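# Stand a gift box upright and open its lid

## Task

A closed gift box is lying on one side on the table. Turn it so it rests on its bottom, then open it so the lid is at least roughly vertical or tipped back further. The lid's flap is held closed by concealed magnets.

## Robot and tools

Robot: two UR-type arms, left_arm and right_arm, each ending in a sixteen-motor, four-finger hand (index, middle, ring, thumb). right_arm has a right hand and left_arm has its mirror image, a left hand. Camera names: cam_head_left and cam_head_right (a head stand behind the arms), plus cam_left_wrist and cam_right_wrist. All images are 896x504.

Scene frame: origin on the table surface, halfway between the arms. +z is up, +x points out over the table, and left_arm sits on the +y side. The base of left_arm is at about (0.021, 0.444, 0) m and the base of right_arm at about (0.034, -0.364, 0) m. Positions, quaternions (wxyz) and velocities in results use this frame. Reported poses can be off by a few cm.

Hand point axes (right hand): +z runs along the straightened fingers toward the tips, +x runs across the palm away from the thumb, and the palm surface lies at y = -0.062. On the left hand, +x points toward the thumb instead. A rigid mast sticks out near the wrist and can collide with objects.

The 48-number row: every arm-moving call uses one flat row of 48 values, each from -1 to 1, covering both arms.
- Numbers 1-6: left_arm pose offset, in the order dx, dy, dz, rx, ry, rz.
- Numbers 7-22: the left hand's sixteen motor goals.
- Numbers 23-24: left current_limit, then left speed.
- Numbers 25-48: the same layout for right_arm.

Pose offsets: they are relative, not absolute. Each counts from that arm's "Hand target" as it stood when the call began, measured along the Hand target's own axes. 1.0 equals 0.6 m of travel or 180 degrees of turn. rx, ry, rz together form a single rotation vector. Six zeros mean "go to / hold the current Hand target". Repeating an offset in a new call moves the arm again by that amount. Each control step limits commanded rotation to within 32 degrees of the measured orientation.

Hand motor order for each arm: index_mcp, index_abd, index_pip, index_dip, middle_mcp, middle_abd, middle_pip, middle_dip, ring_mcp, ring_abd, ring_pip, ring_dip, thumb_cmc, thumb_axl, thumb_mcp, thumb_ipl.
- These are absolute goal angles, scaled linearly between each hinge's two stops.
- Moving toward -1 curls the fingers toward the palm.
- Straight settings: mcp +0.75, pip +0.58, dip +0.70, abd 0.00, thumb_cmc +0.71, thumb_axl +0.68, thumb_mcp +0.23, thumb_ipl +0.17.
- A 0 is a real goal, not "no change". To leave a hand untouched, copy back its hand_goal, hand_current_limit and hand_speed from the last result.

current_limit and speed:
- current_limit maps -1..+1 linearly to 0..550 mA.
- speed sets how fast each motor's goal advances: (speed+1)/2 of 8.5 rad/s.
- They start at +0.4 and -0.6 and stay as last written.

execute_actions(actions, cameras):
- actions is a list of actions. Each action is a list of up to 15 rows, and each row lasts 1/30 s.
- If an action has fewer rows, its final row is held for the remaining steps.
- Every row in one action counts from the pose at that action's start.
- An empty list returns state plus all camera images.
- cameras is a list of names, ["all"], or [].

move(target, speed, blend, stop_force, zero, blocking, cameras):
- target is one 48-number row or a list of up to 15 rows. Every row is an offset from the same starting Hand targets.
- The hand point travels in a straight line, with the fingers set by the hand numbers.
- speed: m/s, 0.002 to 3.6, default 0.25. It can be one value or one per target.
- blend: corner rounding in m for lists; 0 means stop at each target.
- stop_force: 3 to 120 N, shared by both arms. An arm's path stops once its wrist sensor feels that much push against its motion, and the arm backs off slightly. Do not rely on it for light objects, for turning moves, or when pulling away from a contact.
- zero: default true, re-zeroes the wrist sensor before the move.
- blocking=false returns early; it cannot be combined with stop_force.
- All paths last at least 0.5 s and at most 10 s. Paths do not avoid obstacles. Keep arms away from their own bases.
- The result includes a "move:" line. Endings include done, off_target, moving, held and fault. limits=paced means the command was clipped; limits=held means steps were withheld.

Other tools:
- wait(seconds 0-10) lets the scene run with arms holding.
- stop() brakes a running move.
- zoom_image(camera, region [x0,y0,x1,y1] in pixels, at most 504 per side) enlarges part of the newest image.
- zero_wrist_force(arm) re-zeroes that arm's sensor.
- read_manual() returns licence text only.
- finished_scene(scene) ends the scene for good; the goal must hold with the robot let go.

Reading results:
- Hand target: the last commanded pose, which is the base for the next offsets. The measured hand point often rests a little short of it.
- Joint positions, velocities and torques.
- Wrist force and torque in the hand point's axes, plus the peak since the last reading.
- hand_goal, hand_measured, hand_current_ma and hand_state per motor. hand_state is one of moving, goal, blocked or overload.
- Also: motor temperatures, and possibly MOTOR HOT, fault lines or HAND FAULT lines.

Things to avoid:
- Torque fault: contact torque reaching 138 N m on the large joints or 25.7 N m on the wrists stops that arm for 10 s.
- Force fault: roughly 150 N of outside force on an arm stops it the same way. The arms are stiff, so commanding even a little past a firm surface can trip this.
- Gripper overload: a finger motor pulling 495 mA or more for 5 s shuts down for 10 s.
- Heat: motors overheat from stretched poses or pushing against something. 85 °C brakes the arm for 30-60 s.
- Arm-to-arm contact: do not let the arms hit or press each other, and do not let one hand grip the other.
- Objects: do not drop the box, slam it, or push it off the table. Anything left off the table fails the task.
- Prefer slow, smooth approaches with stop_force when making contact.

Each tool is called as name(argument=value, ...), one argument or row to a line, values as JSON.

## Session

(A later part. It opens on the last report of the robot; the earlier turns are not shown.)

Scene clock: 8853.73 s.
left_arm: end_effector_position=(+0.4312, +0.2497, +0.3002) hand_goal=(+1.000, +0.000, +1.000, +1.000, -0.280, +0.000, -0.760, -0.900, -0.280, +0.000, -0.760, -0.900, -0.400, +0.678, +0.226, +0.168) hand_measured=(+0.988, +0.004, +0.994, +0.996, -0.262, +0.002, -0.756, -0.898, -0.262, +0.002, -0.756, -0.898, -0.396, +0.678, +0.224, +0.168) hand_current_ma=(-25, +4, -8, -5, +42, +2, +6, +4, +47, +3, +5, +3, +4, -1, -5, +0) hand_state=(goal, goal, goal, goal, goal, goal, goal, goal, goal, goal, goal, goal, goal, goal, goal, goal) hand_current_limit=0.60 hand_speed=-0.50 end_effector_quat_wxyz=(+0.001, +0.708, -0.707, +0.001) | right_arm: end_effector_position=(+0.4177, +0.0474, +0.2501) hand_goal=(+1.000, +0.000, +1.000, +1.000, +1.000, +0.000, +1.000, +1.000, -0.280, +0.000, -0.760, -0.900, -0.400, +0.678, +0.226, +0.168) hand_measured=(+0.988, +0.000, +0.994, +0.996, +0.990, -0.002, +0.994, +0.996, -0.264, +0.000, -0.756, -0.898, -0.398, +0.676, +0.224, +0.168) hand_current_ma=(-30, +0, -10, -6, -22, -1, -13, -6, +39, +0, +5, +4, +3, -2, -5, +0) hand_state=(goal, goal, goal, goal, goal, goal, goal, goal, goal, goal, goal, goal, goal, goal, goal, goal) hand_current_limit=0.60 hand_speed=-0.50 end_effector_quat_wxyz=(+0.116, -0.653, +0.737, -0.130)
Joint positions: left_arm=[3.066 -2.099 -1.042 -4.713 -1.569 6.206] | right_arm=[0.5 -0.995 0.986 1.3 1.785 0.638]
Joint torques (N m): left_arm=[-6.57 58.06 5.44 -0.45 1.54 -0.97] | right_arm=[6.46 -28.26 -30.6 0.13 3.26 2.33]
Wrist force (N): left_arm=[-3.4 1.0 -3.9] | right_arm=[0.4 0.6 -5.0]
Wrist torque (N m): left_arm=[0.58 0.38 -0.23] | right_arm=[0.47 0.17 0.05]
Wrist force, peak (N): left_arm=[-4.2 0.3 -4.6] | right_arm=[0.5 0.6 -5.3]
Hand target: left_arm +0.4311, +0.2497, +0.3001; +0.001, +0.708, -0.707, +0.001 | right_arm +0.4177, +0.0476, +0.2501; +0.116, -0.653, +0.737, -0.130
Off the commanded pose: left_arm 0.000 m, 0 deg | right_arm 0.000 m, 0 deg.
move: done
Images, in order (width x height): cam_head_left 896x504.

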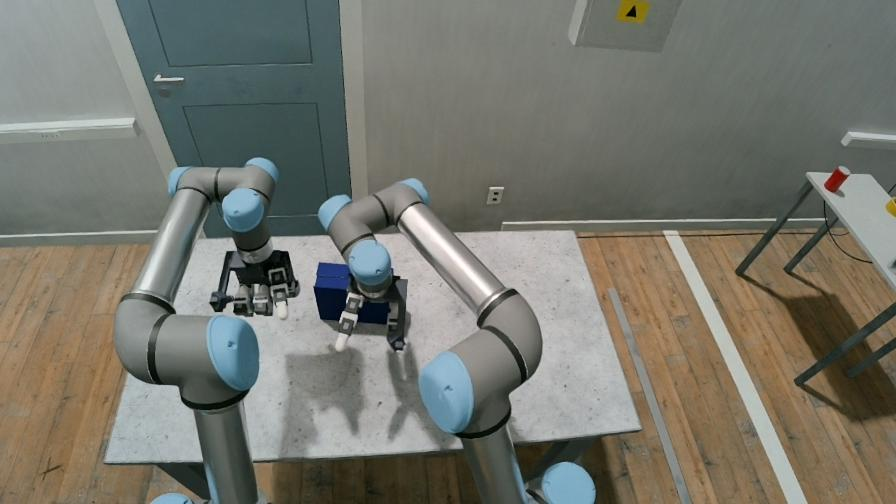

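move(
  target=[
    [0,0.03,0.08,0.194,0,0,1,0,1,1,-0.28,0,-0.76,-0.9,-0.28,0,-0.76,-0.9,-0.4,0.678,0.226,0.168,0.6,-0.5,0,0,0,0,0,0,1,0,1,1,1,0,1,1,-0.28,0,-0.76,-0.9,-0.4,0.678,0.226,0.168,0.6,-0.5],
    [0.155,0.03,0.1,0.194,0,0,1,0,1,1,-0.28,0,-0.76,-0.9,-0.28,0,-0.76,-0.9,-0.4,0.678,0.226,0.168,0.6,-0.5,0,0,0,0,0,0,1,0,1,1,1,0,1,1,-0.28,0,-0.76,-0.9,-0.4,0.678,0.226,0.168,0.6,-0.5],
  ],
  speed=0.15,
  cameras=["cam_head_left","cam_head_right","cam_left_wrist"],
)

zoom_image(
  camera="cam_head_right",
  region=[230, 220, 530, 390],
)

Scene clock: 8870.23 s.
left_arm: end_effector_position=(+0.4127, +0.1629, +0.2410) hand_goal=(+1.000, +0.000, +1.000, +1.000, -0.280, +0.000, -0.760, -0.900, -0.280, +0.000, -0.760, -0.900, -0.400, +0.678, +0.226, +0.168) hand_measured=(+0.988, +0.004, +0.994, +0.996, -0.268, +0.002, -0.756, -0.898, -0.264, +0.002, -0.756, -0.898, -0.400, +0.678, +0.224, +0.168) hand_current_ma=(-25, +4, -8, -5, +29, +2, +6, +4, +37, +3, +5, +3, +1, -1, -5, +0) hand_state=(goal, goal, goal, goal, goal, goal, goal, goal, goal, goal, goal, goal, goal, goal, goal, goal) hand_current_limit=0.60 hand_speed=-0.50 end_effector_quat_wxyz=(-0.211, +0.675, -0.674, +0.214) | right_arm: end_effector_position=(+0.4177, +0.0476, +0.2501) hand_goal=(+1.000, +0.000, +1.000, +1.000, +1.000, +0.000, +1.000, +1.000, -0.280, +0.000, -0.760, -0.900, -0.400, +0.678, +0.226, +0.168) hand_measured=(+0.988, +0.000, +0.994, +0.996, +0.990, -0.002, +0.994, +0.996, -0.264, +0.000, -0.756, -0.898, -0.398, +0.676, +0.224, +0.168) hand_current_ma=(-30, +0, -10, -6, -22, -1, -13, -6, +39, +0, +5, +4, +3, -2, -5, +0) hand_state=(goal, goal, goal, goal, goal, goal, goal, goal, goal, goal, goal, goal, goal, goal, goal, goal) hand_current_limit=0.60 hand_speed=-0.50 end_effector_quat_wxyz=(+0.116, -0.653, +0.737, -0.130)
Joint positions: left_arm=[2.803 -1.785 -1.472 -4.013 -1.76 6] | right_arm=[0.5 -0.994 0.985 1.3 1.785 0.638]
Joint torques (N m): left_arm=[7.13 45.24 6.96 0.93 1.64 1.65] | right_arm=[7.17 -28.79 -31.07 1.88 3.24 2.29]
Wrist force (N): left_arm=[-3.6 0.5 -4.2] | right_arm=[0.5 0.7 -5.0]
Wrist torque (N m): left_arm=[0.63 0.38 -0.38] | right_arm=[0.50 0.15 0.06]
Wrist force, peak (N): left_arm=[-4.6 0.3 -4.1] | right_arm=[0.5 0.9 -5.3]
Hand target: left_arm +0.4127, +0.1630, +0.2410; -0.211, +0.675, -0.674, +0.214 (not the last commanded pose) | right_arm +0.4177, +0.0476, +0.2501; +0.116, -0.653, +0.737, -0.130
Off the commanded pose: left_arm 0.006 m, 0 deg | right_arm 0.000 m, 0 deg.
move: held (left_arm; a check stopped the path); limits=held
pose unreachable (left arm): on one or more control steps of this call, first in action 0 (counted from 0), this arm could not follow its commanded pose, so it was not sent that pose on those steps. It may still have moved: this result reports where it is.
cause: moving toward the commanded pose would bring a part of the arm too close to another arm (a part of this arm just beyond joint 4 (wrist 1) and a part of the right arm just beyond its joint 4 (wrist 1), where that arm would come to rest).
Images, in order (width x height): cam_head_left 896x504, cam_head_right 896x504, cam_left_wrist 896x504.

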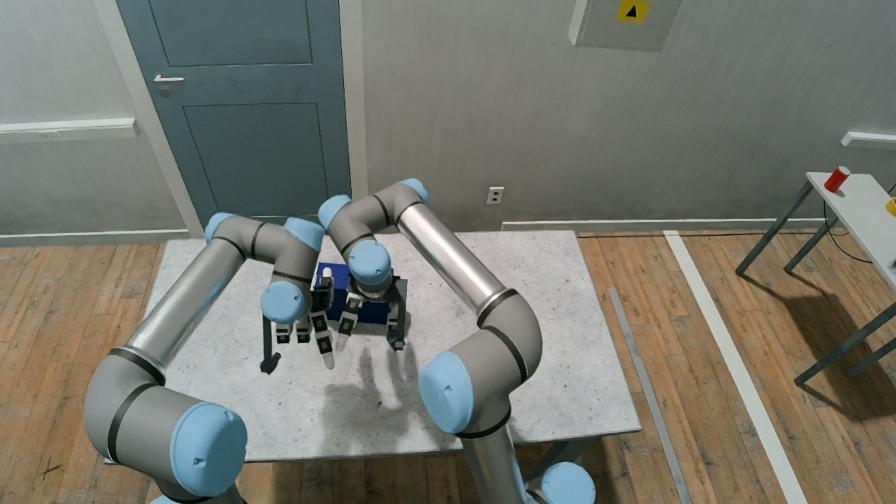

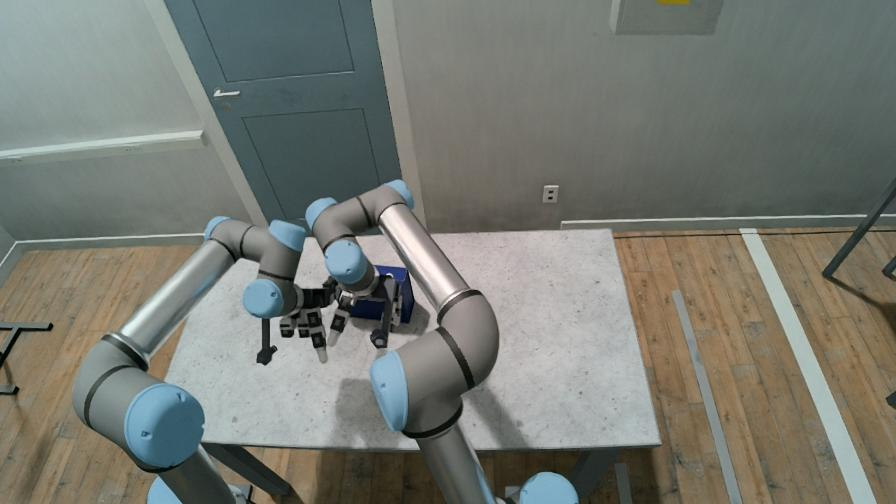

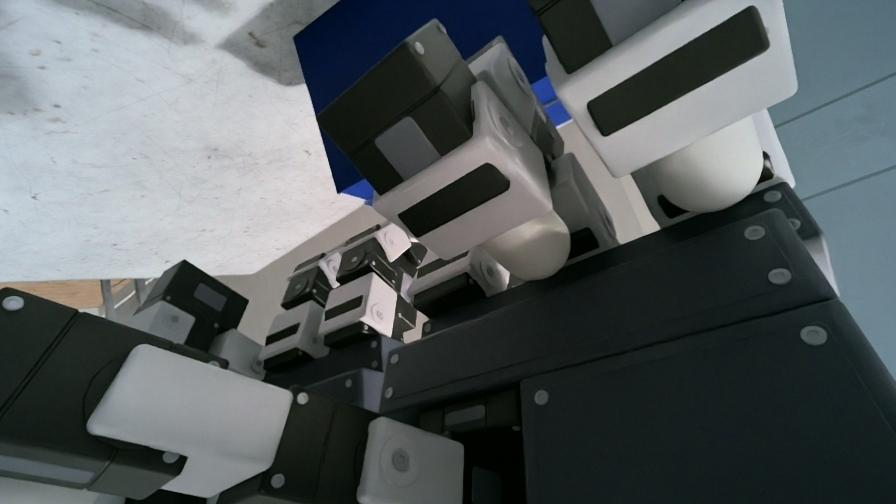

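Scaled by 1.680 from the camera's 896x504 image, which has a finer 1280x720 frame.

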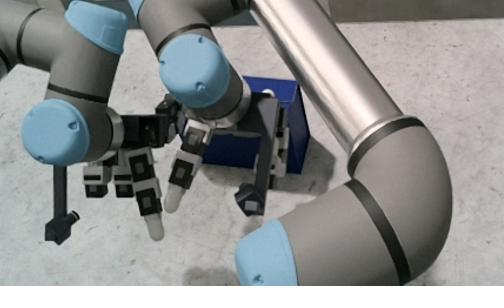

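move(
  target=[
    [0,0,0,0,0,0,1,0,1,1,-0.28,0,-0.76,-0.9,-0.28,0,-0.76,-0.9,-0.4,0.678,0.226,0.168,0.6,-0.5,0.05,0,0,0,0,0,1,0,1,1,-0.28,0,-0.76,-0.9,-0.28,0,-0.76,-0.9,-0.4,0.678,0.226,0.168,0.6,-0.5],
    [0.0067,-0.007,0.1066,0,0,0,1,0,1,1,-0.28,0,-0.76,-0.9,-0.28,0,-0.76,-0.9,-0.4,0.678,0.226,0.168,0.6,-0.5,0.05,0,0,0,0,0,1,0,1,1,-0.28,0,-0.76,-0.9,-0.28,0,-0.76,-0.9,-0.4,0.678,0.226,0.168,0.6,-0.5],
  ],
  speed=0.1,
  cameras=["cam_head_left","cam_head_right","cam_left_wrist"],
)

zoom_image(
  camera="cam_head_left",
  region=[250, 230, 450, 350],
)

Scene clock: 8894.13 s.
left_arm: end_effector_position=(+0.4527, +0.1588, +0.1912) hand_goal=(+1.000, +0.000, +1.000, +1.000, -0.280, +0.000, -0.760, -0.900, -0.280, +0.000, -0.760, -0.900, -0.400, +0.678, +0.226, +0.168) hand_measured=(+0.988, +0.004, +0.994, +0.996, -0.268, +0.002, -0.756, -0.898, -0.266, +0.002, -0.756, -0.898, -0.400, +0.678, +0.224, +0.168) hand_current_ma=(-25, +4, -8, -5, +28, +2, +6, +4, +35, +3, +5, +3, +1, -1, -5, +0) hand_state=(goal, goal, goal, goal, goal, goal, goal, goal, goal, goal, goal, goal, goal, goal, goal, goal) hand_current_limit=0.60 hand_speed=-0.50 end_effector_quat_wxyz=(-0.211, +0.675, -0.674, +0.214) | right_arm: end_effector_position=(+0.4141, +0.0178, +0.2500) hand_goal=(+1.000, +0.000, +1.000, +1.000, -0.280, +0.000, -0.760, -0.900, -0.280, +0.000, -0.760, -0.900, -0.400, +0.678, +0.226, +0.168) hand_measured=(+0.988, +0.000, +0.994, +0.996, -0.264, -0.002, -0.756, -0.898, -0.264, +0.000, -0.756, -0.898, -0.398, +0.676, +0.224, +0.168) hand_current_ma=(-30, +0, -10, -6, +39, -1, +9, +4, +39, +0, +5, +4, +3, -2, -5, +0) hand_state=(goal, goal, goal, goal, goal, goal, goal, goal, goal, goal, goal, goal, goal, goal, goal, goal) hand_current_limit=0.60 hand_speed=-0.50 end_effector_quat_wxyz=(+0.116, -0.653, +0.737, -0.130)
Joint positions: left_arm=[2.825 -1.888 -1.467 -3.911 -1.748 6.018] | right_arm=[0.454 -1.061 1.088 1.256 1.772 0.593]
Joint torques (N m): left_arm=[8.56 20.63 27.56 0.88 1.5 1.88] | right_arm=[-6.41 -50.69 -11.1 0.3 -2.84 -1.82]
Wrist force (N): left_arm=[-3.9 0.6 -4.2] | right_arm=[0.1 0.8 -5.2]
Wrist torque (N m): left_arm=[0.63 0.41 -0.40] | right_arm=[0.58 0.23 0.11]
Wrist force, peak (N): left_arm=[-3.6 0.6 -5.2] | right_arm=[0.1 1.1 -5.4]
Hand target: left_arm +0.4528, +0.1588, +0.1911; -0.211, +0.675, -0.674, +0.214 | right_arm +0.4141, +0.0178, +0.2500; +0.116, -0.653, +0.737, -0.130
Off the commanded pose: left_arm 0.000 m, 0 deg | right_arm 0.000 m, 0 deg.
move: done
Images, in order (width x height): cam_head_left 896x504, cam_head_right 896x504, cam_left_wrist 896x504.

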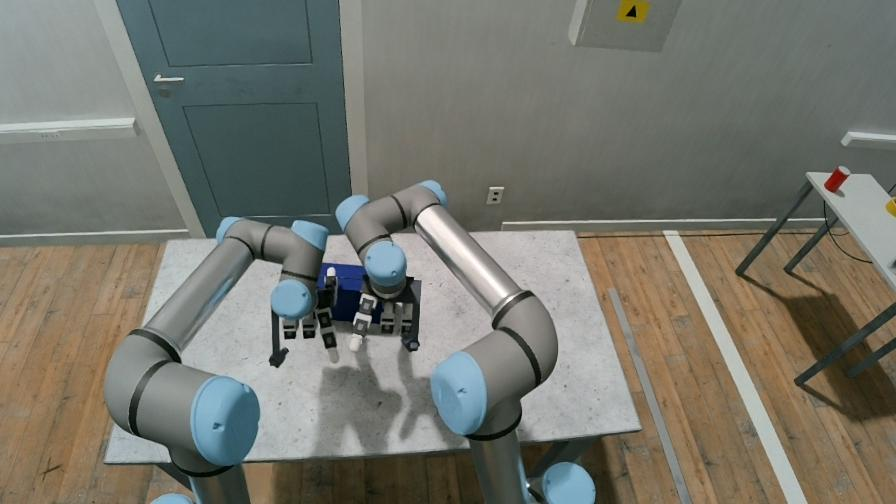

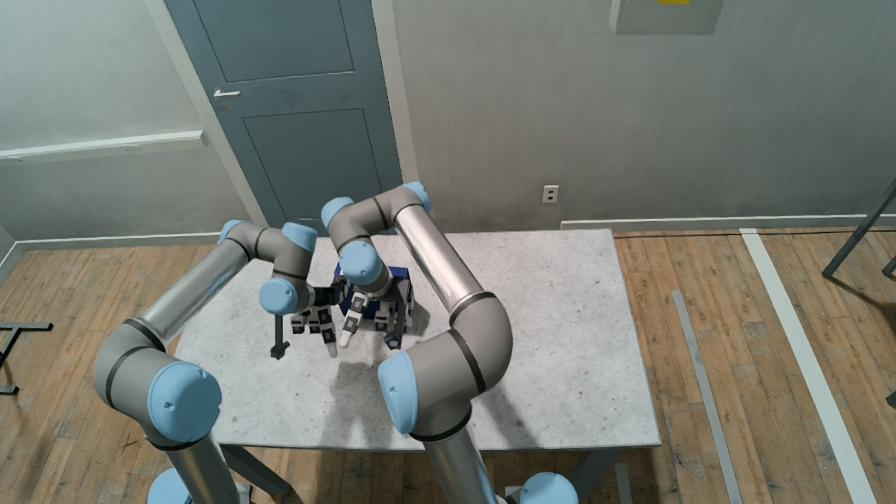

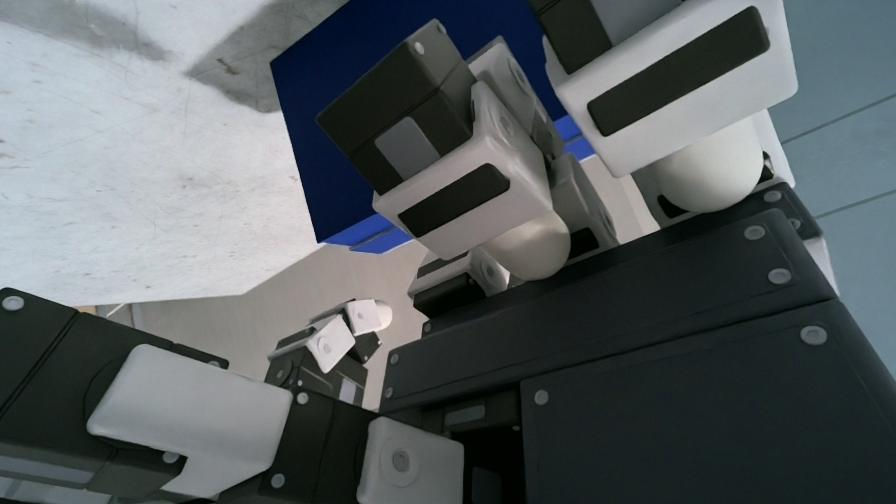

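Scaled by 2.520 from the camera's 896x504 image, which has a finer 1280x720 frame.

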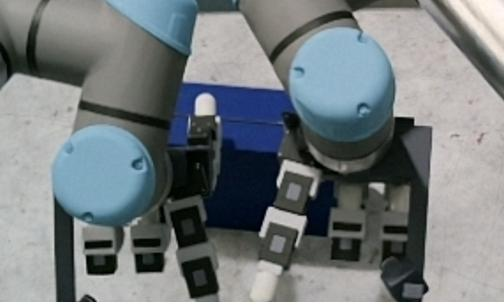

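move(
  target=[0,0.0335,0.0478,0,0,0,1,0,1,1,-0.28,0,-0.76,-0.9,-0.28,0,-0.76,-0.9,-0.4,0.678,0.226,0.168,0.6,-0.5,0,0,0,0,0,0,1,0,1,1,-0.28,0,-0.76,-0.9,-0.28,0,-0.76,-0.9,-0.4,0.678,0.226,0.168,0.6,-0.5],
  speed=0.02,
  stop_force=4,
  cameras=["cam_head_left","cam_left_wrist"],
)

zoom_image(
  camera="cam_head_left",
  region=[280, 230, 430, 320],
)

Scene clock: 8915.13 s.
left_arm: end_effector_position=(+0.4528, +0.1587, +0.1560) hand_goal=(+1.000, +0.000, +1.000, +1.000, -0.280, +0.000, -0.760, -0.900, -0.280, +0.000, -0.760, -0.900, -0.400, +0.678, +0.226, +0.168) hand_measured=(+0.988, +0.004, +0.994, +0.996, -0.268, +0.002, -0.756, -0.898, -0.266, +0.002, -0.756, -0.898, -0.400, +0.678, +0.224, +0.168) hand_current_ma=(-25, +4, -8, -5, +28, +2, +6, +4, +35, +3, +5, +3, +1, -1, -5, +0) hand_state=(goal, goal, goal, goal, goal, goal, goal, goal, goal, goal, goal, goal, goal, goal, goal, goal) hand_current_limit=0.60 hand_speed=-0.50 end_effector_quat_wxyz=(-0.211, +0.675, -0.674, +0.214) | right_arm: end_effector_position=(+0.4141, +0.0178, +0.2500) hand_goal=(+1.000, +0.000, +1.000, +1.000, -0.280, +0.000, -0.760, -0.900, -0.280, +0.000, -0.760, -0.900, -0.400, +0.678, +0.226, +0.168) hand_measured=(+0.988, +0.000, +0.994, +0.996, -0.264, -0.002, -0.756, -0.898, -0.264, +0.000, -0.756, -0.898, -0.398, +0.676, +0.224, +0.168) hand_current_ma=(-30, +0, -10, -6, +39, -1, +9, +4, +39, +0, +5, +4, +3, -2, -5, +0) hand_state=(goal, goal, goal, goal, goal, goal, goal, goal, goal, goal, goal, goal, goal, goal, goal, goal) hand_current_limit=0.60 hand_speed=-0.50 end_effector_quat_wxyz=(+0.116, -0.653, +0.737, -0.130)
Joint positions: left_arm=[2.825 -1.909 -1.531 -3.826 -1.748 6.018] | right_arm=[0.454 -1.061 1.088 1.256 1.772 0.593]
Joint torques (N m): left_arm=[-5.93 22.87 5.63 1.01 -1.38 -0.96] | right_arm=[-7 -50.39 -11.9 0.38 -2.73 -1.72]
Wrist force (N): left_arm=[-3.7 0.3 -4.2] | right_arm=[0.0 1.1 -5.0]
Wrist torque (N m): left_arm=[0.58 0.36 -0.31] | right_arm=[0.59 0.23 0.12]
Wrist force, peak (N): left_arm=[-3.9 0.1 -4.3] | right_arm=[0.1 1.0 -5.4]
Hand target: left_arm +0.4528, +0.1587, +0.1560; -0.211, +0.675, -0.674, +0.214 | right_arm +0.4141, +0.0178, +0.2500; +0.116, -0.653, +0.737, -0.130
Off the commanded pose: left_arm 0.000 m, 0 deg | right_arm 0.000 m, 0 deg.
move: done
Images, in order (width x height): cam_head_left 896x504, cam_left_wrist 896x504.

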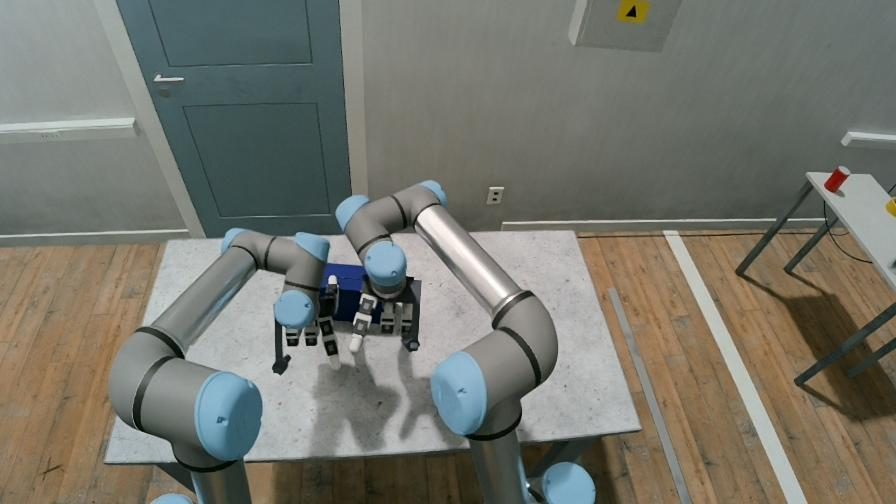

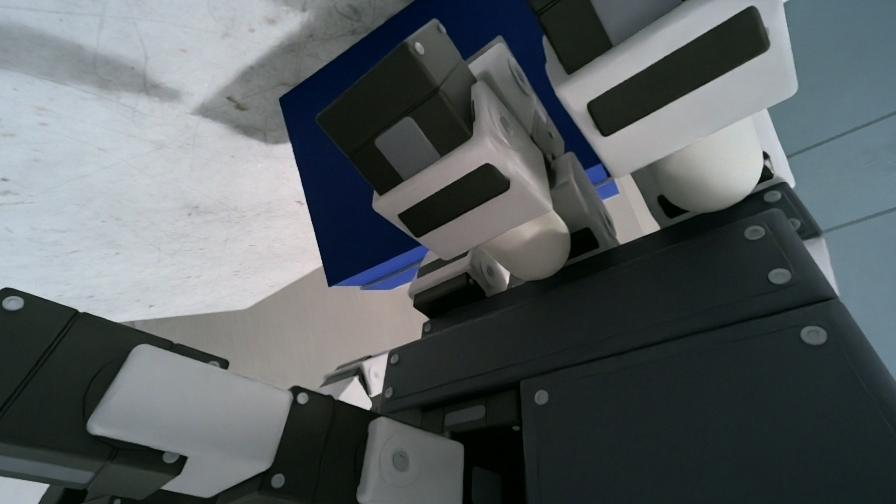

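Scaled by 3.360 from the camera's 896x504 image, which has a finer 1280x720 frame.

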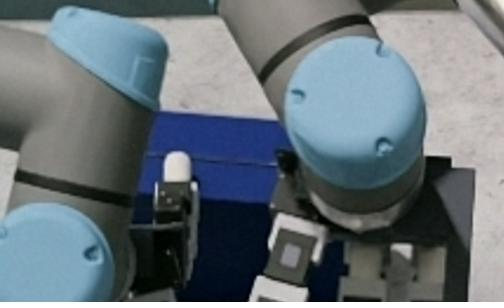

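move(
  target=[0,0,0,0,0,0,1,0,1,1,-0.28,0,-0.76,-0.9,-0.28,0,-0.76,-0.9,-0.4,0.678,0.226,0.168,0.6,-0.5,0,0.040,0.1097,0,0,0,1,0,1,1,-0.28,0,-0.76,-0.9,-0.28,0,-0.76,-0.9,-0.4,0.678,0.226,0.168,0.6,-0.5],
  speed=0.02,
  stop_force=12,
  cameras=["cam_head_left","cam_head_right","cam_right_wrist"],
)

zoom_image(
  camera="cam_head_left",
  region=[280, 230, 430, 320],
)

zoom_image(
  camera="cam_head_right",
  region=[280, 230, 430, 320],
)

Scene clock: 8934.83 s.
left_arm: end_effector_position=(+0.4528, +0.1587, +0.1560) hand_goal=(+1.000, +0.000, +1.000, +1.000, -0.280, +0.000, -0.760, -0.900, -0.280, +0.000, -0.760, -0.900, -0.400, +0.678, +0.226, +0.168) hand_measured=(+0.988, +0.004, +0.994, +0.996, -0.268, +0.002, -0.756, -0.898, -0.266, +0.002, -0.756, -0.898, -0.400, +0.678, +0.224, +0.168) hand_current_ma=(-25, +4, -8, -5, +28, +2, +6, +4, +35, +3, +5, +3, +1, -1, -5, +0) hand_state=(goal, goal, goal, goal, goal, goal, goal, goal, goal, goal, goal, goal, goal, goal, goal, goal) hand_current_limit=0.60 hand_speed=-0.50 end_effector_quat_wxyz=(-0.211, +0.675, -0.674, +0.214) | right_arm: end_effector_position=(+0.4141, +0.0178, +0.1872) hand_goal=(+1.000, +0.000, +1.000, +1.000, -0.280, +0.000, -0.760, -0.900, -0.280, +0.000, -0.760, -0.900, -0.400, +0.678, +0.226, +0.168) hand_measured=(+1.002, -0.002, +1.002, +1.002, -0.266, -0.002, -0.756, -0.898, -0.266, +0.000, -0.756, -0.898, -0.398, +0.676, +0.224, +0.168) hand_current_ma=(+3, -2, +2, +1, +38, -1, +9, +4, +39, +0, +5, +4, +3, -2, -5, +0) hand_state=(goal, goal, goal, goal, goal, goal, goal, goal, goal, goal, goal, goal, goal, goal, goal, goal) hand_current_limit=0.60 hand_speed=-0.50 end_effector_quat_wxyz=(+0.116, -0.653, +0.737, -0.130)
Joint positions: left_arm=[2.825 -1.909 -1.531 -3.826 -1.748 6.018] | right_arm=[0.454 -1.045 1.223 1.103 1.772 0.593]
Joint torques (N m): left_arm=[-4.5 22.93 5.91 1.08 -0.08 -0.65] | right_arm=[-6.46 -42.79 -26.13 3.63 1.64 -1.75]
Wrist force (N): left_arm=[-3.5 0.5 -4.1] | right_arm=[0.3 2.3 -18.2]
Wrist torque (N m): left_arm=[0.59 0.34 -0.30] | right_arm=[2.68 -0.10 0.14]
Wrist force, peak (N): left_arm=[-3.9 0.5 -4.3] | right_arm=[0.4 2.5 -26.5]
Hand target: left_arm +0.4528, +0.1587, +0.1560; -0.211, +0.675, -0.674, +0.214 | right_arm +0.4141, +0.0178, +0.1872; +0.116, -0.653, +0.737, -0.130 (not the last commanded pose)
Off the commanded pose: left_arm 0.000 m, 0 deg | right_arm 0.007 m, 0 deg.
move: contact (right_arm)
Images, in order (width x height): cam_head_left 896x504, cam_head_right 896x504, cam_right_wrist 896x504.

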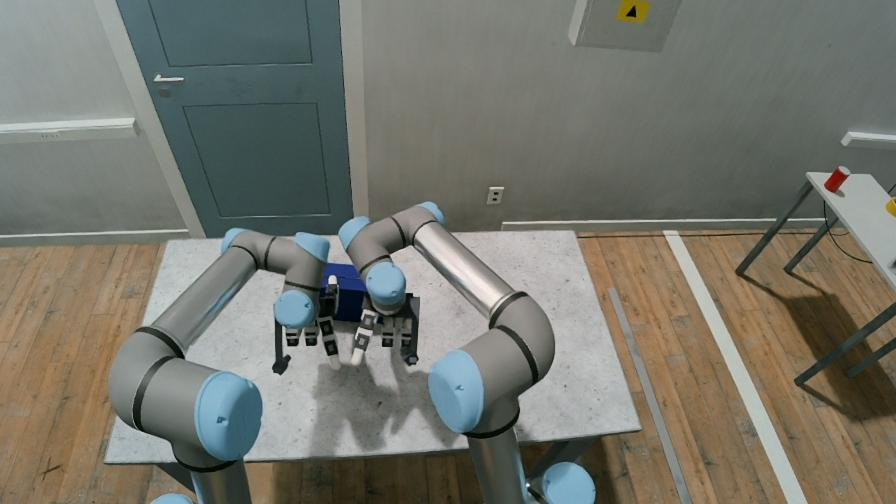

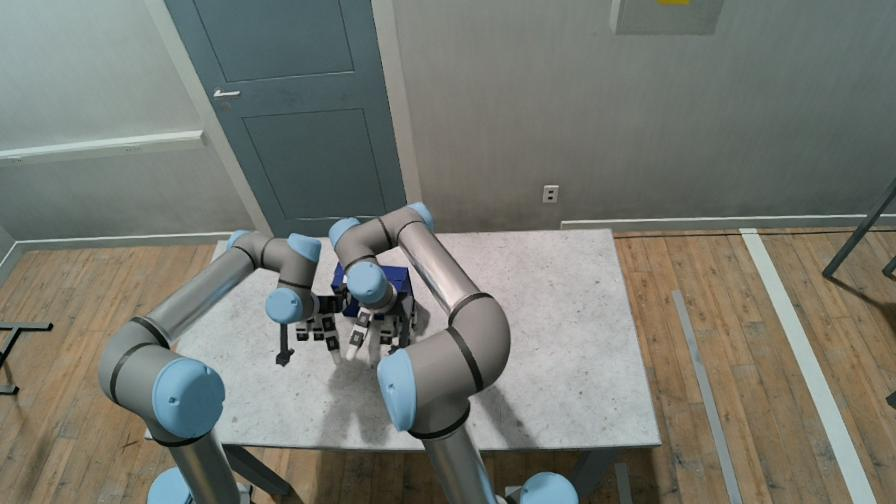

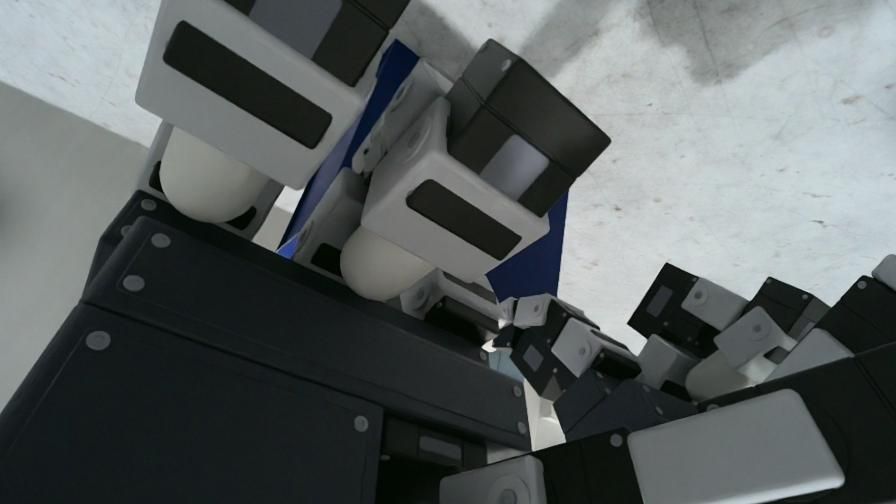

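Scaled by 3.360 from the camera's 896x504 image, which has a finer 1280x720 frame.

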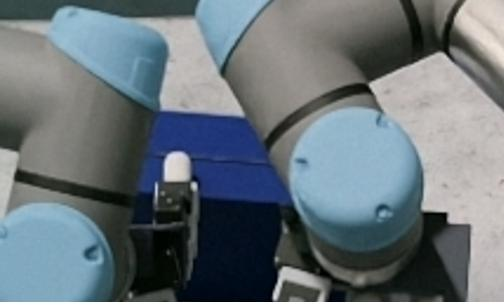

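Scaled by 3.360 from the camera's 896x504 image, which has a finer 1280x720 frame.

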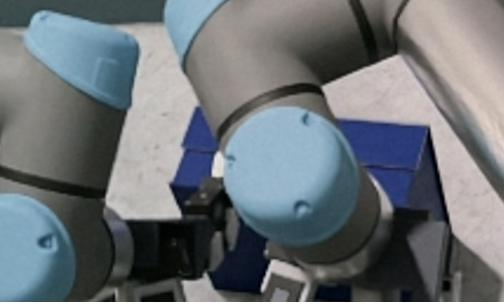

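move(
  target=[0,0,0,0,0,0,1,0,1,1,-0.28,0,-0.76,-0.9,-0.28,0,-0.76,-0.9,-0.4,0.678,0.226,0.168,0.6,-0.5,0,0.0063,0.0173,0,0,0,1,0,1,1,-0.28,0,-0.76,-0.9,-0.28,0,-0.76,-0.9,-0.4,0.678,0.226,0.168,0.6,-0.5],
  speed=0.02,
  stop_force=20,
)

move(
  target=[0,0.0239,0.0341,0,0,0,1,0,1,1,-0.28,0,-0.76,-0.9,-0.28,0,-0.76,-0.9,-0.4,0.678,0.226,0.168,0.6,-0.5,0,0,0,0,0,0,1,0,1,1,-0.28,0,-0.76,-0.9,-0.28,0,-0.76,-0.9,-0.4,0.678,0.226,0.168,0.6,-0.5],
  speed=0.015,
  stop_force=4,
  cameras=["cam_head_left"],
)

zoom_image(
  camera="cam_head_left",
  region=[280, 230, 430, 320],
)

Scene clock: 8947.77 s.
left_arm: end_effector_position=(+0.4528, +0.1587, +0.1560) hand_goal=(+1.000, +0.000, +1.000, +1.000, -0.280, +0.000, -0.760, -0.900, -0.280, +0.000, -0.760, -0.900, -0.400, +0.678, +0.226, +0.168) hand_measured=(+0.988, +0.004, +0.994, +0.996, -0.268, +0.002, -0.756, -0.898, -0.266, +0.002, -0.756, -0.898, -0.400, +0.678, +0.224, +0.168) hand_current_ma=(-25, +4, -8, -5, +28, +2, +6, +4, +35, +3, +5, +3, +1, -1, -5, +0) hand_state=(goal, goal, goal, goal, goal, goal, goal, goal, goal, goal, goal, goal, goal, goal, goal, goal) hand_current_limit=0.60 hand_speed=-0.50 end_effector_quat_wxyz=(-0.211, +0.675, -0.674, +0.214) | right_arm: end_effector_position=(+0.4142, +0.0178, +0.1851) hand_goal=(+1.000, +0.000, +1.000, +1.000, -0.280, +0.000, -0.760, -0.900, -0.280, +0.000, -0.760, -0.900, -0.400, +0.678, +0.226, +0.168) hand_measured=(+1.004, -0.002, +1.004, +1.002, -0.266, -0.002, -0.756, -0.898, -0.266, +0.000, -0.756, -0.898, -0.398, +0.676, +0.224, +0.168) hand_current_ma=(+9, -4, +7, +4, +38, -1, +9, +4, +38, +0, +5, +4, +3, -2, -5, +0) hand_state=(goal, goal, goal, goal, goal, goal, goal, goal, goal, goal, goal, goal, goal, goal, goal, goal) hand_current_limit=0.60 hand_speed=-0.50 end_effector_quat_wxyz=(+0.116, -0.653, +0.737, -0.130)
Joint positions: left_arm=[2.825 -1.909 -1.531 -3.826 -1.748 6.018] | right_arm=[0.454 -1.044 1.228 1.098 1.772 0.593]
Joint torques (N m): left_arm=[-5.13 23.4 6.18 1.03 0.76 -0.29] | right_arm=[-5.3 -29.9 -19.37 3.3 1.84 -1.48]
Wrist force (N): left_arm=[-3.6 0.3 -4.0] | right_arm=[0.1 2.5 -39.0]
Wrist torque (N m): left_arm=[0.55 0.36 -0.30] | right_arm=[5.93 -0.52 0.12]
Wrist force, peak (N): left_arm=[-3.8 0.5 -4.4] | right_arm=[0.4 3.0 -48.2]
Hand target: left_arm +0.4528, +0.1587, +0.1560; -0.211, +0.675, -0.674, +0.214 | right_arm +0.4142, +0.0178, +0.1851; +0.116, -0.653, +0.737, -0.130 (not the last commanded pose)
Off the commanded pose: left_arm 0.000 m, 0 deg | right_arm 0.009 m, 0 deg.
move: contact (right_arm)

Scene clock: 8949.43 s.
left_arm: end_effector_position=(+0.4528, +0.1586, +0.1498) hand_goal=(+1.000, +0.000, +1.000, +1.000, -0.280, +0.000, -0.760, -0.900, -0.280, +0.000, -0.760, -0.900, -0.400, +0.678, +0.226, +0.168) hand_measured=(+1.000, +0.002, +1.000, +1.000, -0.268, +0.002, -0.756, -0.898, -0.266, +0.002, -0.756, -0.898, -0.400, +0.678, +0.224, +0.168) hand_current_ma=(+1, +2, +1, +0, +28, +2, +6, +4, +35, +3, +5, +3, +1, -1, -5, +0) hand_state=(goal, goal, goal, goal, goal, goal, goal, goal, goal, goal, goal, goal, goal, goal, goal, goal) hand_current_limit=0.60 hand_speed=-0.50 end_effector_quat_wxyz=(-0.211, +0.675, -0.674, +0.214) | right_arm: end_effector_position=(+0.4142, +0.0178, +0.1851) hand_goal=(+1.000, +0.000, +1.000, +1.000, -0.280, +0.000, -0.760, -0.900, -0.280, +0.000, -0.760, -0.900, -0.400, +0.678, +0.226, +0.168) hand_measured=(+1.004, -0.002, +1.004, +1.002, -0.266, -0.002, -0.756, -0.898, -0.266, +0.000, -0.756, -0.898, -0.398, +0.676, +0.224, +0.168) hand_current_ma=(+9, -4, +7, +4, +38, -1, +9, +4, +38, +0, +5, +4, +3, -2, -5, +0) hand_state=(goal, goal, goal, goal, goal, goal, goal, goal, goal, goal, goal, goal, goal, goal, goal, goal) hand_current_limit=0.60 hand_speed=-0.50 end_effector_quat_wxyz=(+0.116, -0.653, +0.737, -0.130)
Joint positions: left_arm=[2.824 -1.914 -1.541 -3.811 -1.748 6.018] | right_arm=[0.454 -1.044 1.228 1.098 1.772 0.593]
Joint torques (N m): left_arm=[2.18 47.06 27.17 -3.04 -0.27 0.58] | right_arm=[-5.26 -30.47 -18.75 3.3 1.88 -1.49]
Wrist force (N): left_arm=[-3.8 0.1 -8.4] | right_arm=[0.0 2.8 -38.8]
Wrist torque (N m): left_arm=[1.28 0.47 -0.31] | right_arm=[5.95 -0.50 0.11]
Wrist force, peak (N): left_arm=[-4.0 -1.9 -13.8] | right_arm=[0.4 2.0 -40.0]
Hand target: left_arm +0.4528, +0.1586, +0.1498; -0.211, +0.675, -0.674, +0.214 (not the last commanded pose) | right_arm +0.4142, +0.0178, +0.1851; +0.116, -0.653, +0.737, -0.130
Off the commanded pose: left_arm 0.019 m, 0 deg | right_arm 0.000 m, 0 deg.
move: contact (left_arm)
Images, in order (width x height): cam_head_left 896x504.

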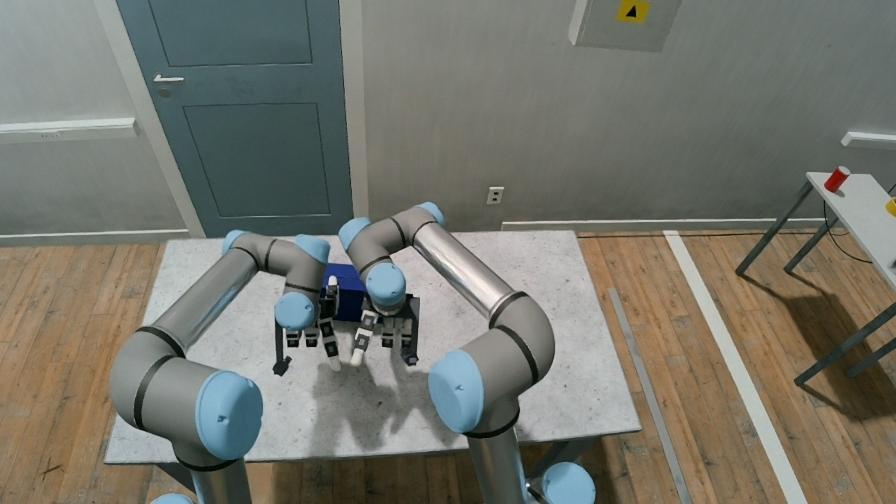

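Scaled by 3.360 from the camera's 896x504 image, which has a finer 1280x720 frame.

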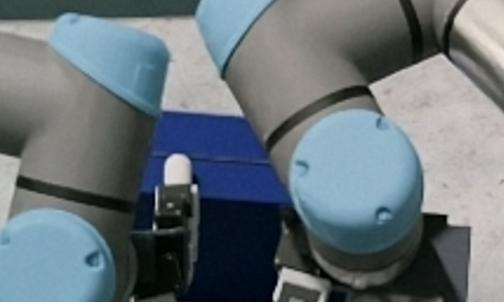

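move(
  target=[0,-0.0341,0.0239,0,0,0,1,0,1,1,-0.28,0,-0.76,-0.9,-0.28,0,-0.76,-0.9,-0.4,0.678,0.226,0.168,0.7,-0.5,0,0,0,0,0,0,1,0,1,1,-0.28,0,-0.76,-0.9,-0.28,0,-0.76,-0.9,-0.4,0.678,0.226,0.168,0.6,-0.5],
  speed=0.015,
  stop_force=25,
  cameras=["cam_head_left"],
)

zoom_image(
  camera="cam_head_left",
  region=[280, 230, 430, 320],
)

Scene clock: 8960.33 s.
left_arm: end_effector_position=(+0.4777, +0.1586, +0.1498) hand_goal=(+1.000, +0.000, +1.000, +1.000, -0.280, +0.000, -0.760, -0.900, -0.280, +0.000, -0.760, -0.900, -0.400, +0.678, +0.226, +0.168) hand_measured=(+1.002, +0.034, +1.000, +1.000, -0.268, +0.002, -0.756, -0.898, -0.266, +0.002, -0.756, -0.898, -0.400, +0.678, +0.224, +0.168) hand_current_ma=(+1, +77, +1, +0, +28, +2, +6, +4, +35, +3, +5, +3, +1, -1, -5, +0) hand_state=(goal, blocked, goal, goal, goal, goal, goal, goal, goal, goal, goal, goal, goal, goal, goal, goal) hand_current_limit=0.70 hand_speed=-0.50 end_effector_quat_wxyz=(-0.211, +0.675, -0.674, +0.214) | right_arm: end_effector_position=(+0.4142, +0.0178, +0.1851) hand_goal=(+1.000, +0.000, +1.000, +1.000, -0.280, +0.000, -0.760, -0.900, -0.280, +0.000, -0.760, -0.900, -0.400, +0.678, +0.226, +0.168) hand_measured=(+1.000, +0.014, +1.000, +1.000, -0.266, -0.002, -0.756, -0.898, -0.266, +0.000, -0.756, -0.898, -0.398, +0.676, +0.224, +0.168) hand_current_ma=(+1, +26, +0, +0, +37, -1, +8, +4, +37, +0, +5, +4, +2, -2, -5, +0) hand_state=(goal, goal, goal, goal, goal, goal, goal, goal, goal, goal, goal, goal, goal, goal, goal, goal) hand_current_limit=0.60 hand_speed=-0.50 end_effector_quat_wxyz=(+0.116, -0.653, +0.737, -0.130)
Joint positions: left_arm=[2.842 -1.962 -1.473 -3.829 -1.738 6.032] | right_arm=[0.454 -1.044 1.228 1.098 1.772 0.593]
Joint torques (N m): left_arm=[8.11 16.5 24.62 -3.77 1.18 1.93] | right_arm=[-1.86 -30.17 -10.06 3.48 2.23 -1.47]
Wrist force (N): left_arm=[-3.5 -2.8 -16.0] | right_arm=[-0.7 -0.1 -8.0]
Wrist torque (N m): left_arm=[2.27 0.83 -0.42] | right_arm=[0.88 0.16 -0.01]
Wrist force, peak (N): left_arm=[-4.8 -1.1 -18.9] | right_arm=[0.2 2.1 -40.1]
Hand target: left_arm +0.4778, +0.1586, +0.1498; -0.211, +0.675, -0.674, +0.214 | right_arm +0.4142, +0.0178, +0.1851; +0.116, -0.653, +0.737, -0.130
Off the commanded pose: left_arm 0.000 m, 0 deg | right_arm 0.000 m, 0 deg.
move: done
Images, in order (width x height): cam_head_left 896x504.

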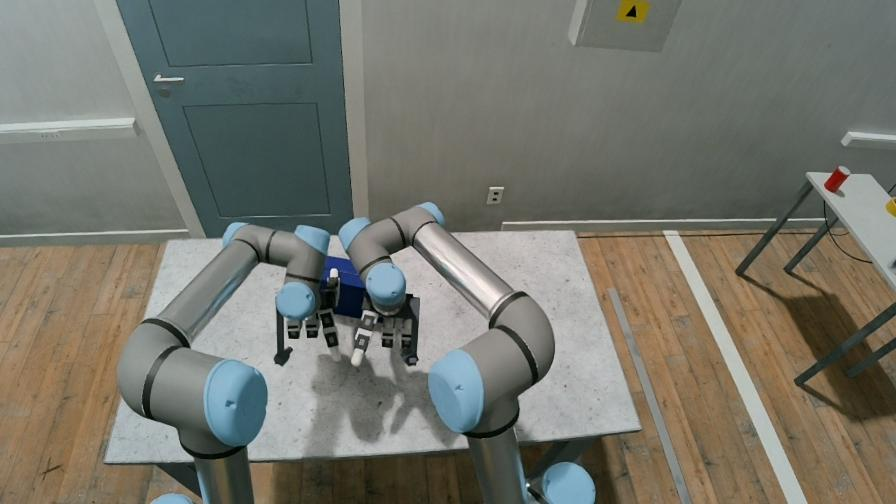

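Scaled by 3.360 from the camera's 896x504 image, which has a finer 1280x720 frame.

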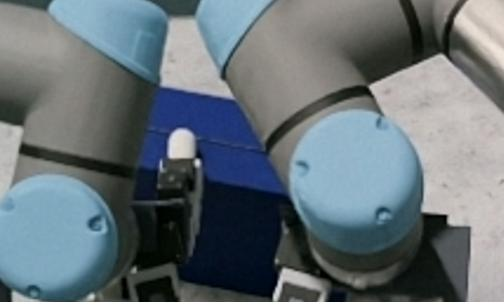

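move(
  target=[0,0.0341,-0.0239,0,0,0,1,0,1,1,-0.28,0,-0.76,-0.9,-0.28,0,-0.76,-0.9,-0.4,0.678,0.226,0.168,0.7,-0.5,0,0,0,0,0,0,1,0,1,1,-0.28,0,-0.76,-0.9,-0.28,0,-0.76,-0.9,-0.4,0.678,0.226,0.168,0.6,-0.5],
  speed=0.02,
  cameras=["cam_head_left","cam_head_right"],
)

zoom_image(
  camera="cam_head_left",
  region=[280, 230, 430, 320],
)

zoom_image(
  camera="cam_head_right",
  region=[280, 230, 430, 320],
)

Scene clock: 9056.67 s.
left_arm: end_effector_position=(+0.4529, +0.1586, +0.1498) hand_goal=(+1.000, +0.000, +1.000, +1.000, -0.280, +0.000, -0.760, -0.900, -0.280, +0.000, -0.760, -0.900, -0.400, +0.678, +0.226, +0.168) hand_measured=(+1.000, +0.000, +1.000, +1.000, -0.268, +0.002, -0.756, -0.898, -0.266, +0.002, -0.756, -0.898, -0.400, +0.678, +0.224, +0.168) hand_current_ma=(+1, +0, +1, +0, +28, +2, +6, +4, +35, +3, +5, +3, +1, -1, -5, +0) hand_state=(goal, goal, goal, goal, goal, goal, goal, goal, goal, goal, goal, goal, goal, goal, goal, goal) hand_current_limit=0.70 hand_speed=-0.50 end_effector_quat_wxyz=(-0.211, +0.675, -0.674, +0.214) | right_arm: end_effector_position=(+0.4142, +0.0178, +0.1851) hand_goal=(+1.000, +0.000, +1.000, +1.000, -0.280, +0.000, -0.760, -0.900, -0.280, +0.000, -0.760, -0.900, -0.400, +0.678, +0.226, +0.168) hand_measured=(+1.000, -0.006, +1.000, +1.000, -0.266, -0.002, -0.756, -0.898, -0.266, +0.000, -0.756, -0.898, -0.398, +0.676, +0.224, +0.168) hand_current_ma=(-1, -10, +0, +0, +37, -1, +8, +4, +37, +0, +5, +4, +2, -2, -5, +0) hand_state=(goal, goal, goal, goal, goal, goal, goal, goal, goal, goal, goal, goal, goal, goal, goal, goal) hand_current_limit=0.60 hand_speed=-0.50 end_effector_quat_wxyz=(+0.116, -0.653, +0.737, -0.130)
Joint positions: left_arm=[2.825 -1.914 -1.541 -3.811 -1.748 6.018] | right_arm=[0.454 -1.044 1.228 1.098 1.772 0.593]
Joint torques (N m): left_arm=[-6.22 47.02 2.3 0.17 -1.54 -0.94] | right_arm=[2.16 -30.48 -12.7 3.04 2.25 -1.25]
Wrist force (N): left_arm=[-4.0 -2.9 -5.6] | right_arm=[0.1 1.3 -6.0]
Wrist torque (N m): left_arm=[1.02 0.41 -0.29] | right_arm=[0.66 0.30 0.13]
Wrist force, peak (N): left_arm=[-3.5 -3.0 -16.3] | right_arm=[-0.9 0.9 -9.0]
Hand target: left_arm +0.4528, +0.1586, +0.1498; -0.211, +0.675, -0.674, +0.214 | right_arm +0.4142, +0.0178, +0.1851; +0.116, -0.653, +0.737, -0.130
Off the commanded pose: left_arm 0.000 m, 0 deg | right_arm 0.000 m, 0 deg.
move: done
Images, in order (width x height): cam_head_left 896x504, cam_head_right 896x504.

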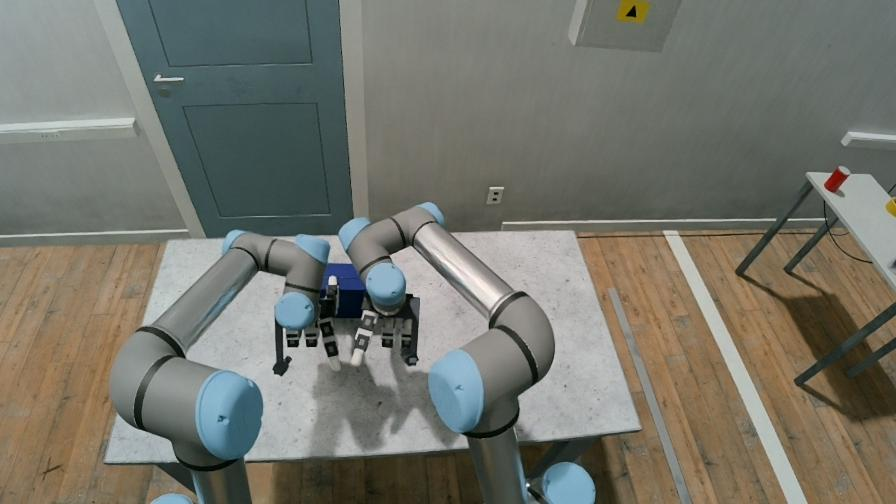

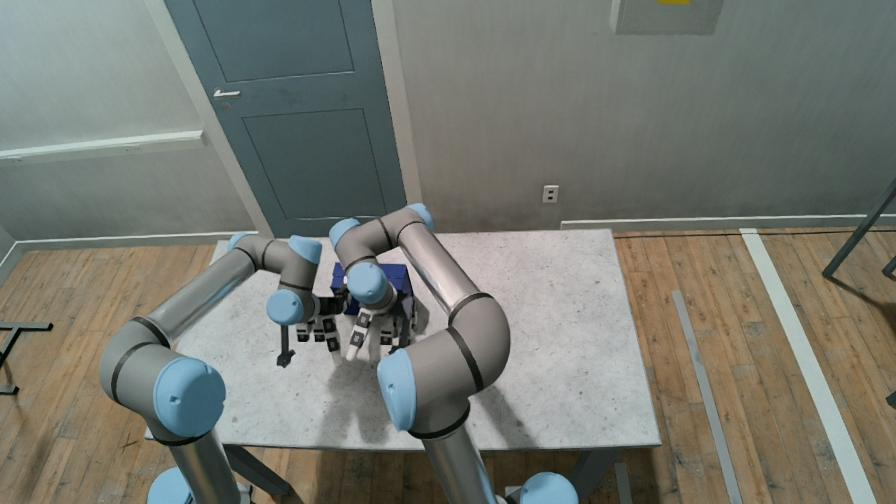

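Scaled by 3.360 from the camera's 896x504 image, which has a finer 1280x720 frame.

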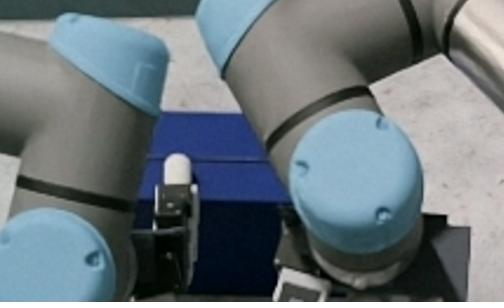

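Scaled by 3.360 from the camera's 896x504 image, which has a finer 1280x720 frame.

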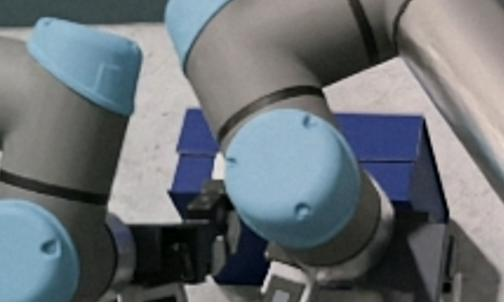

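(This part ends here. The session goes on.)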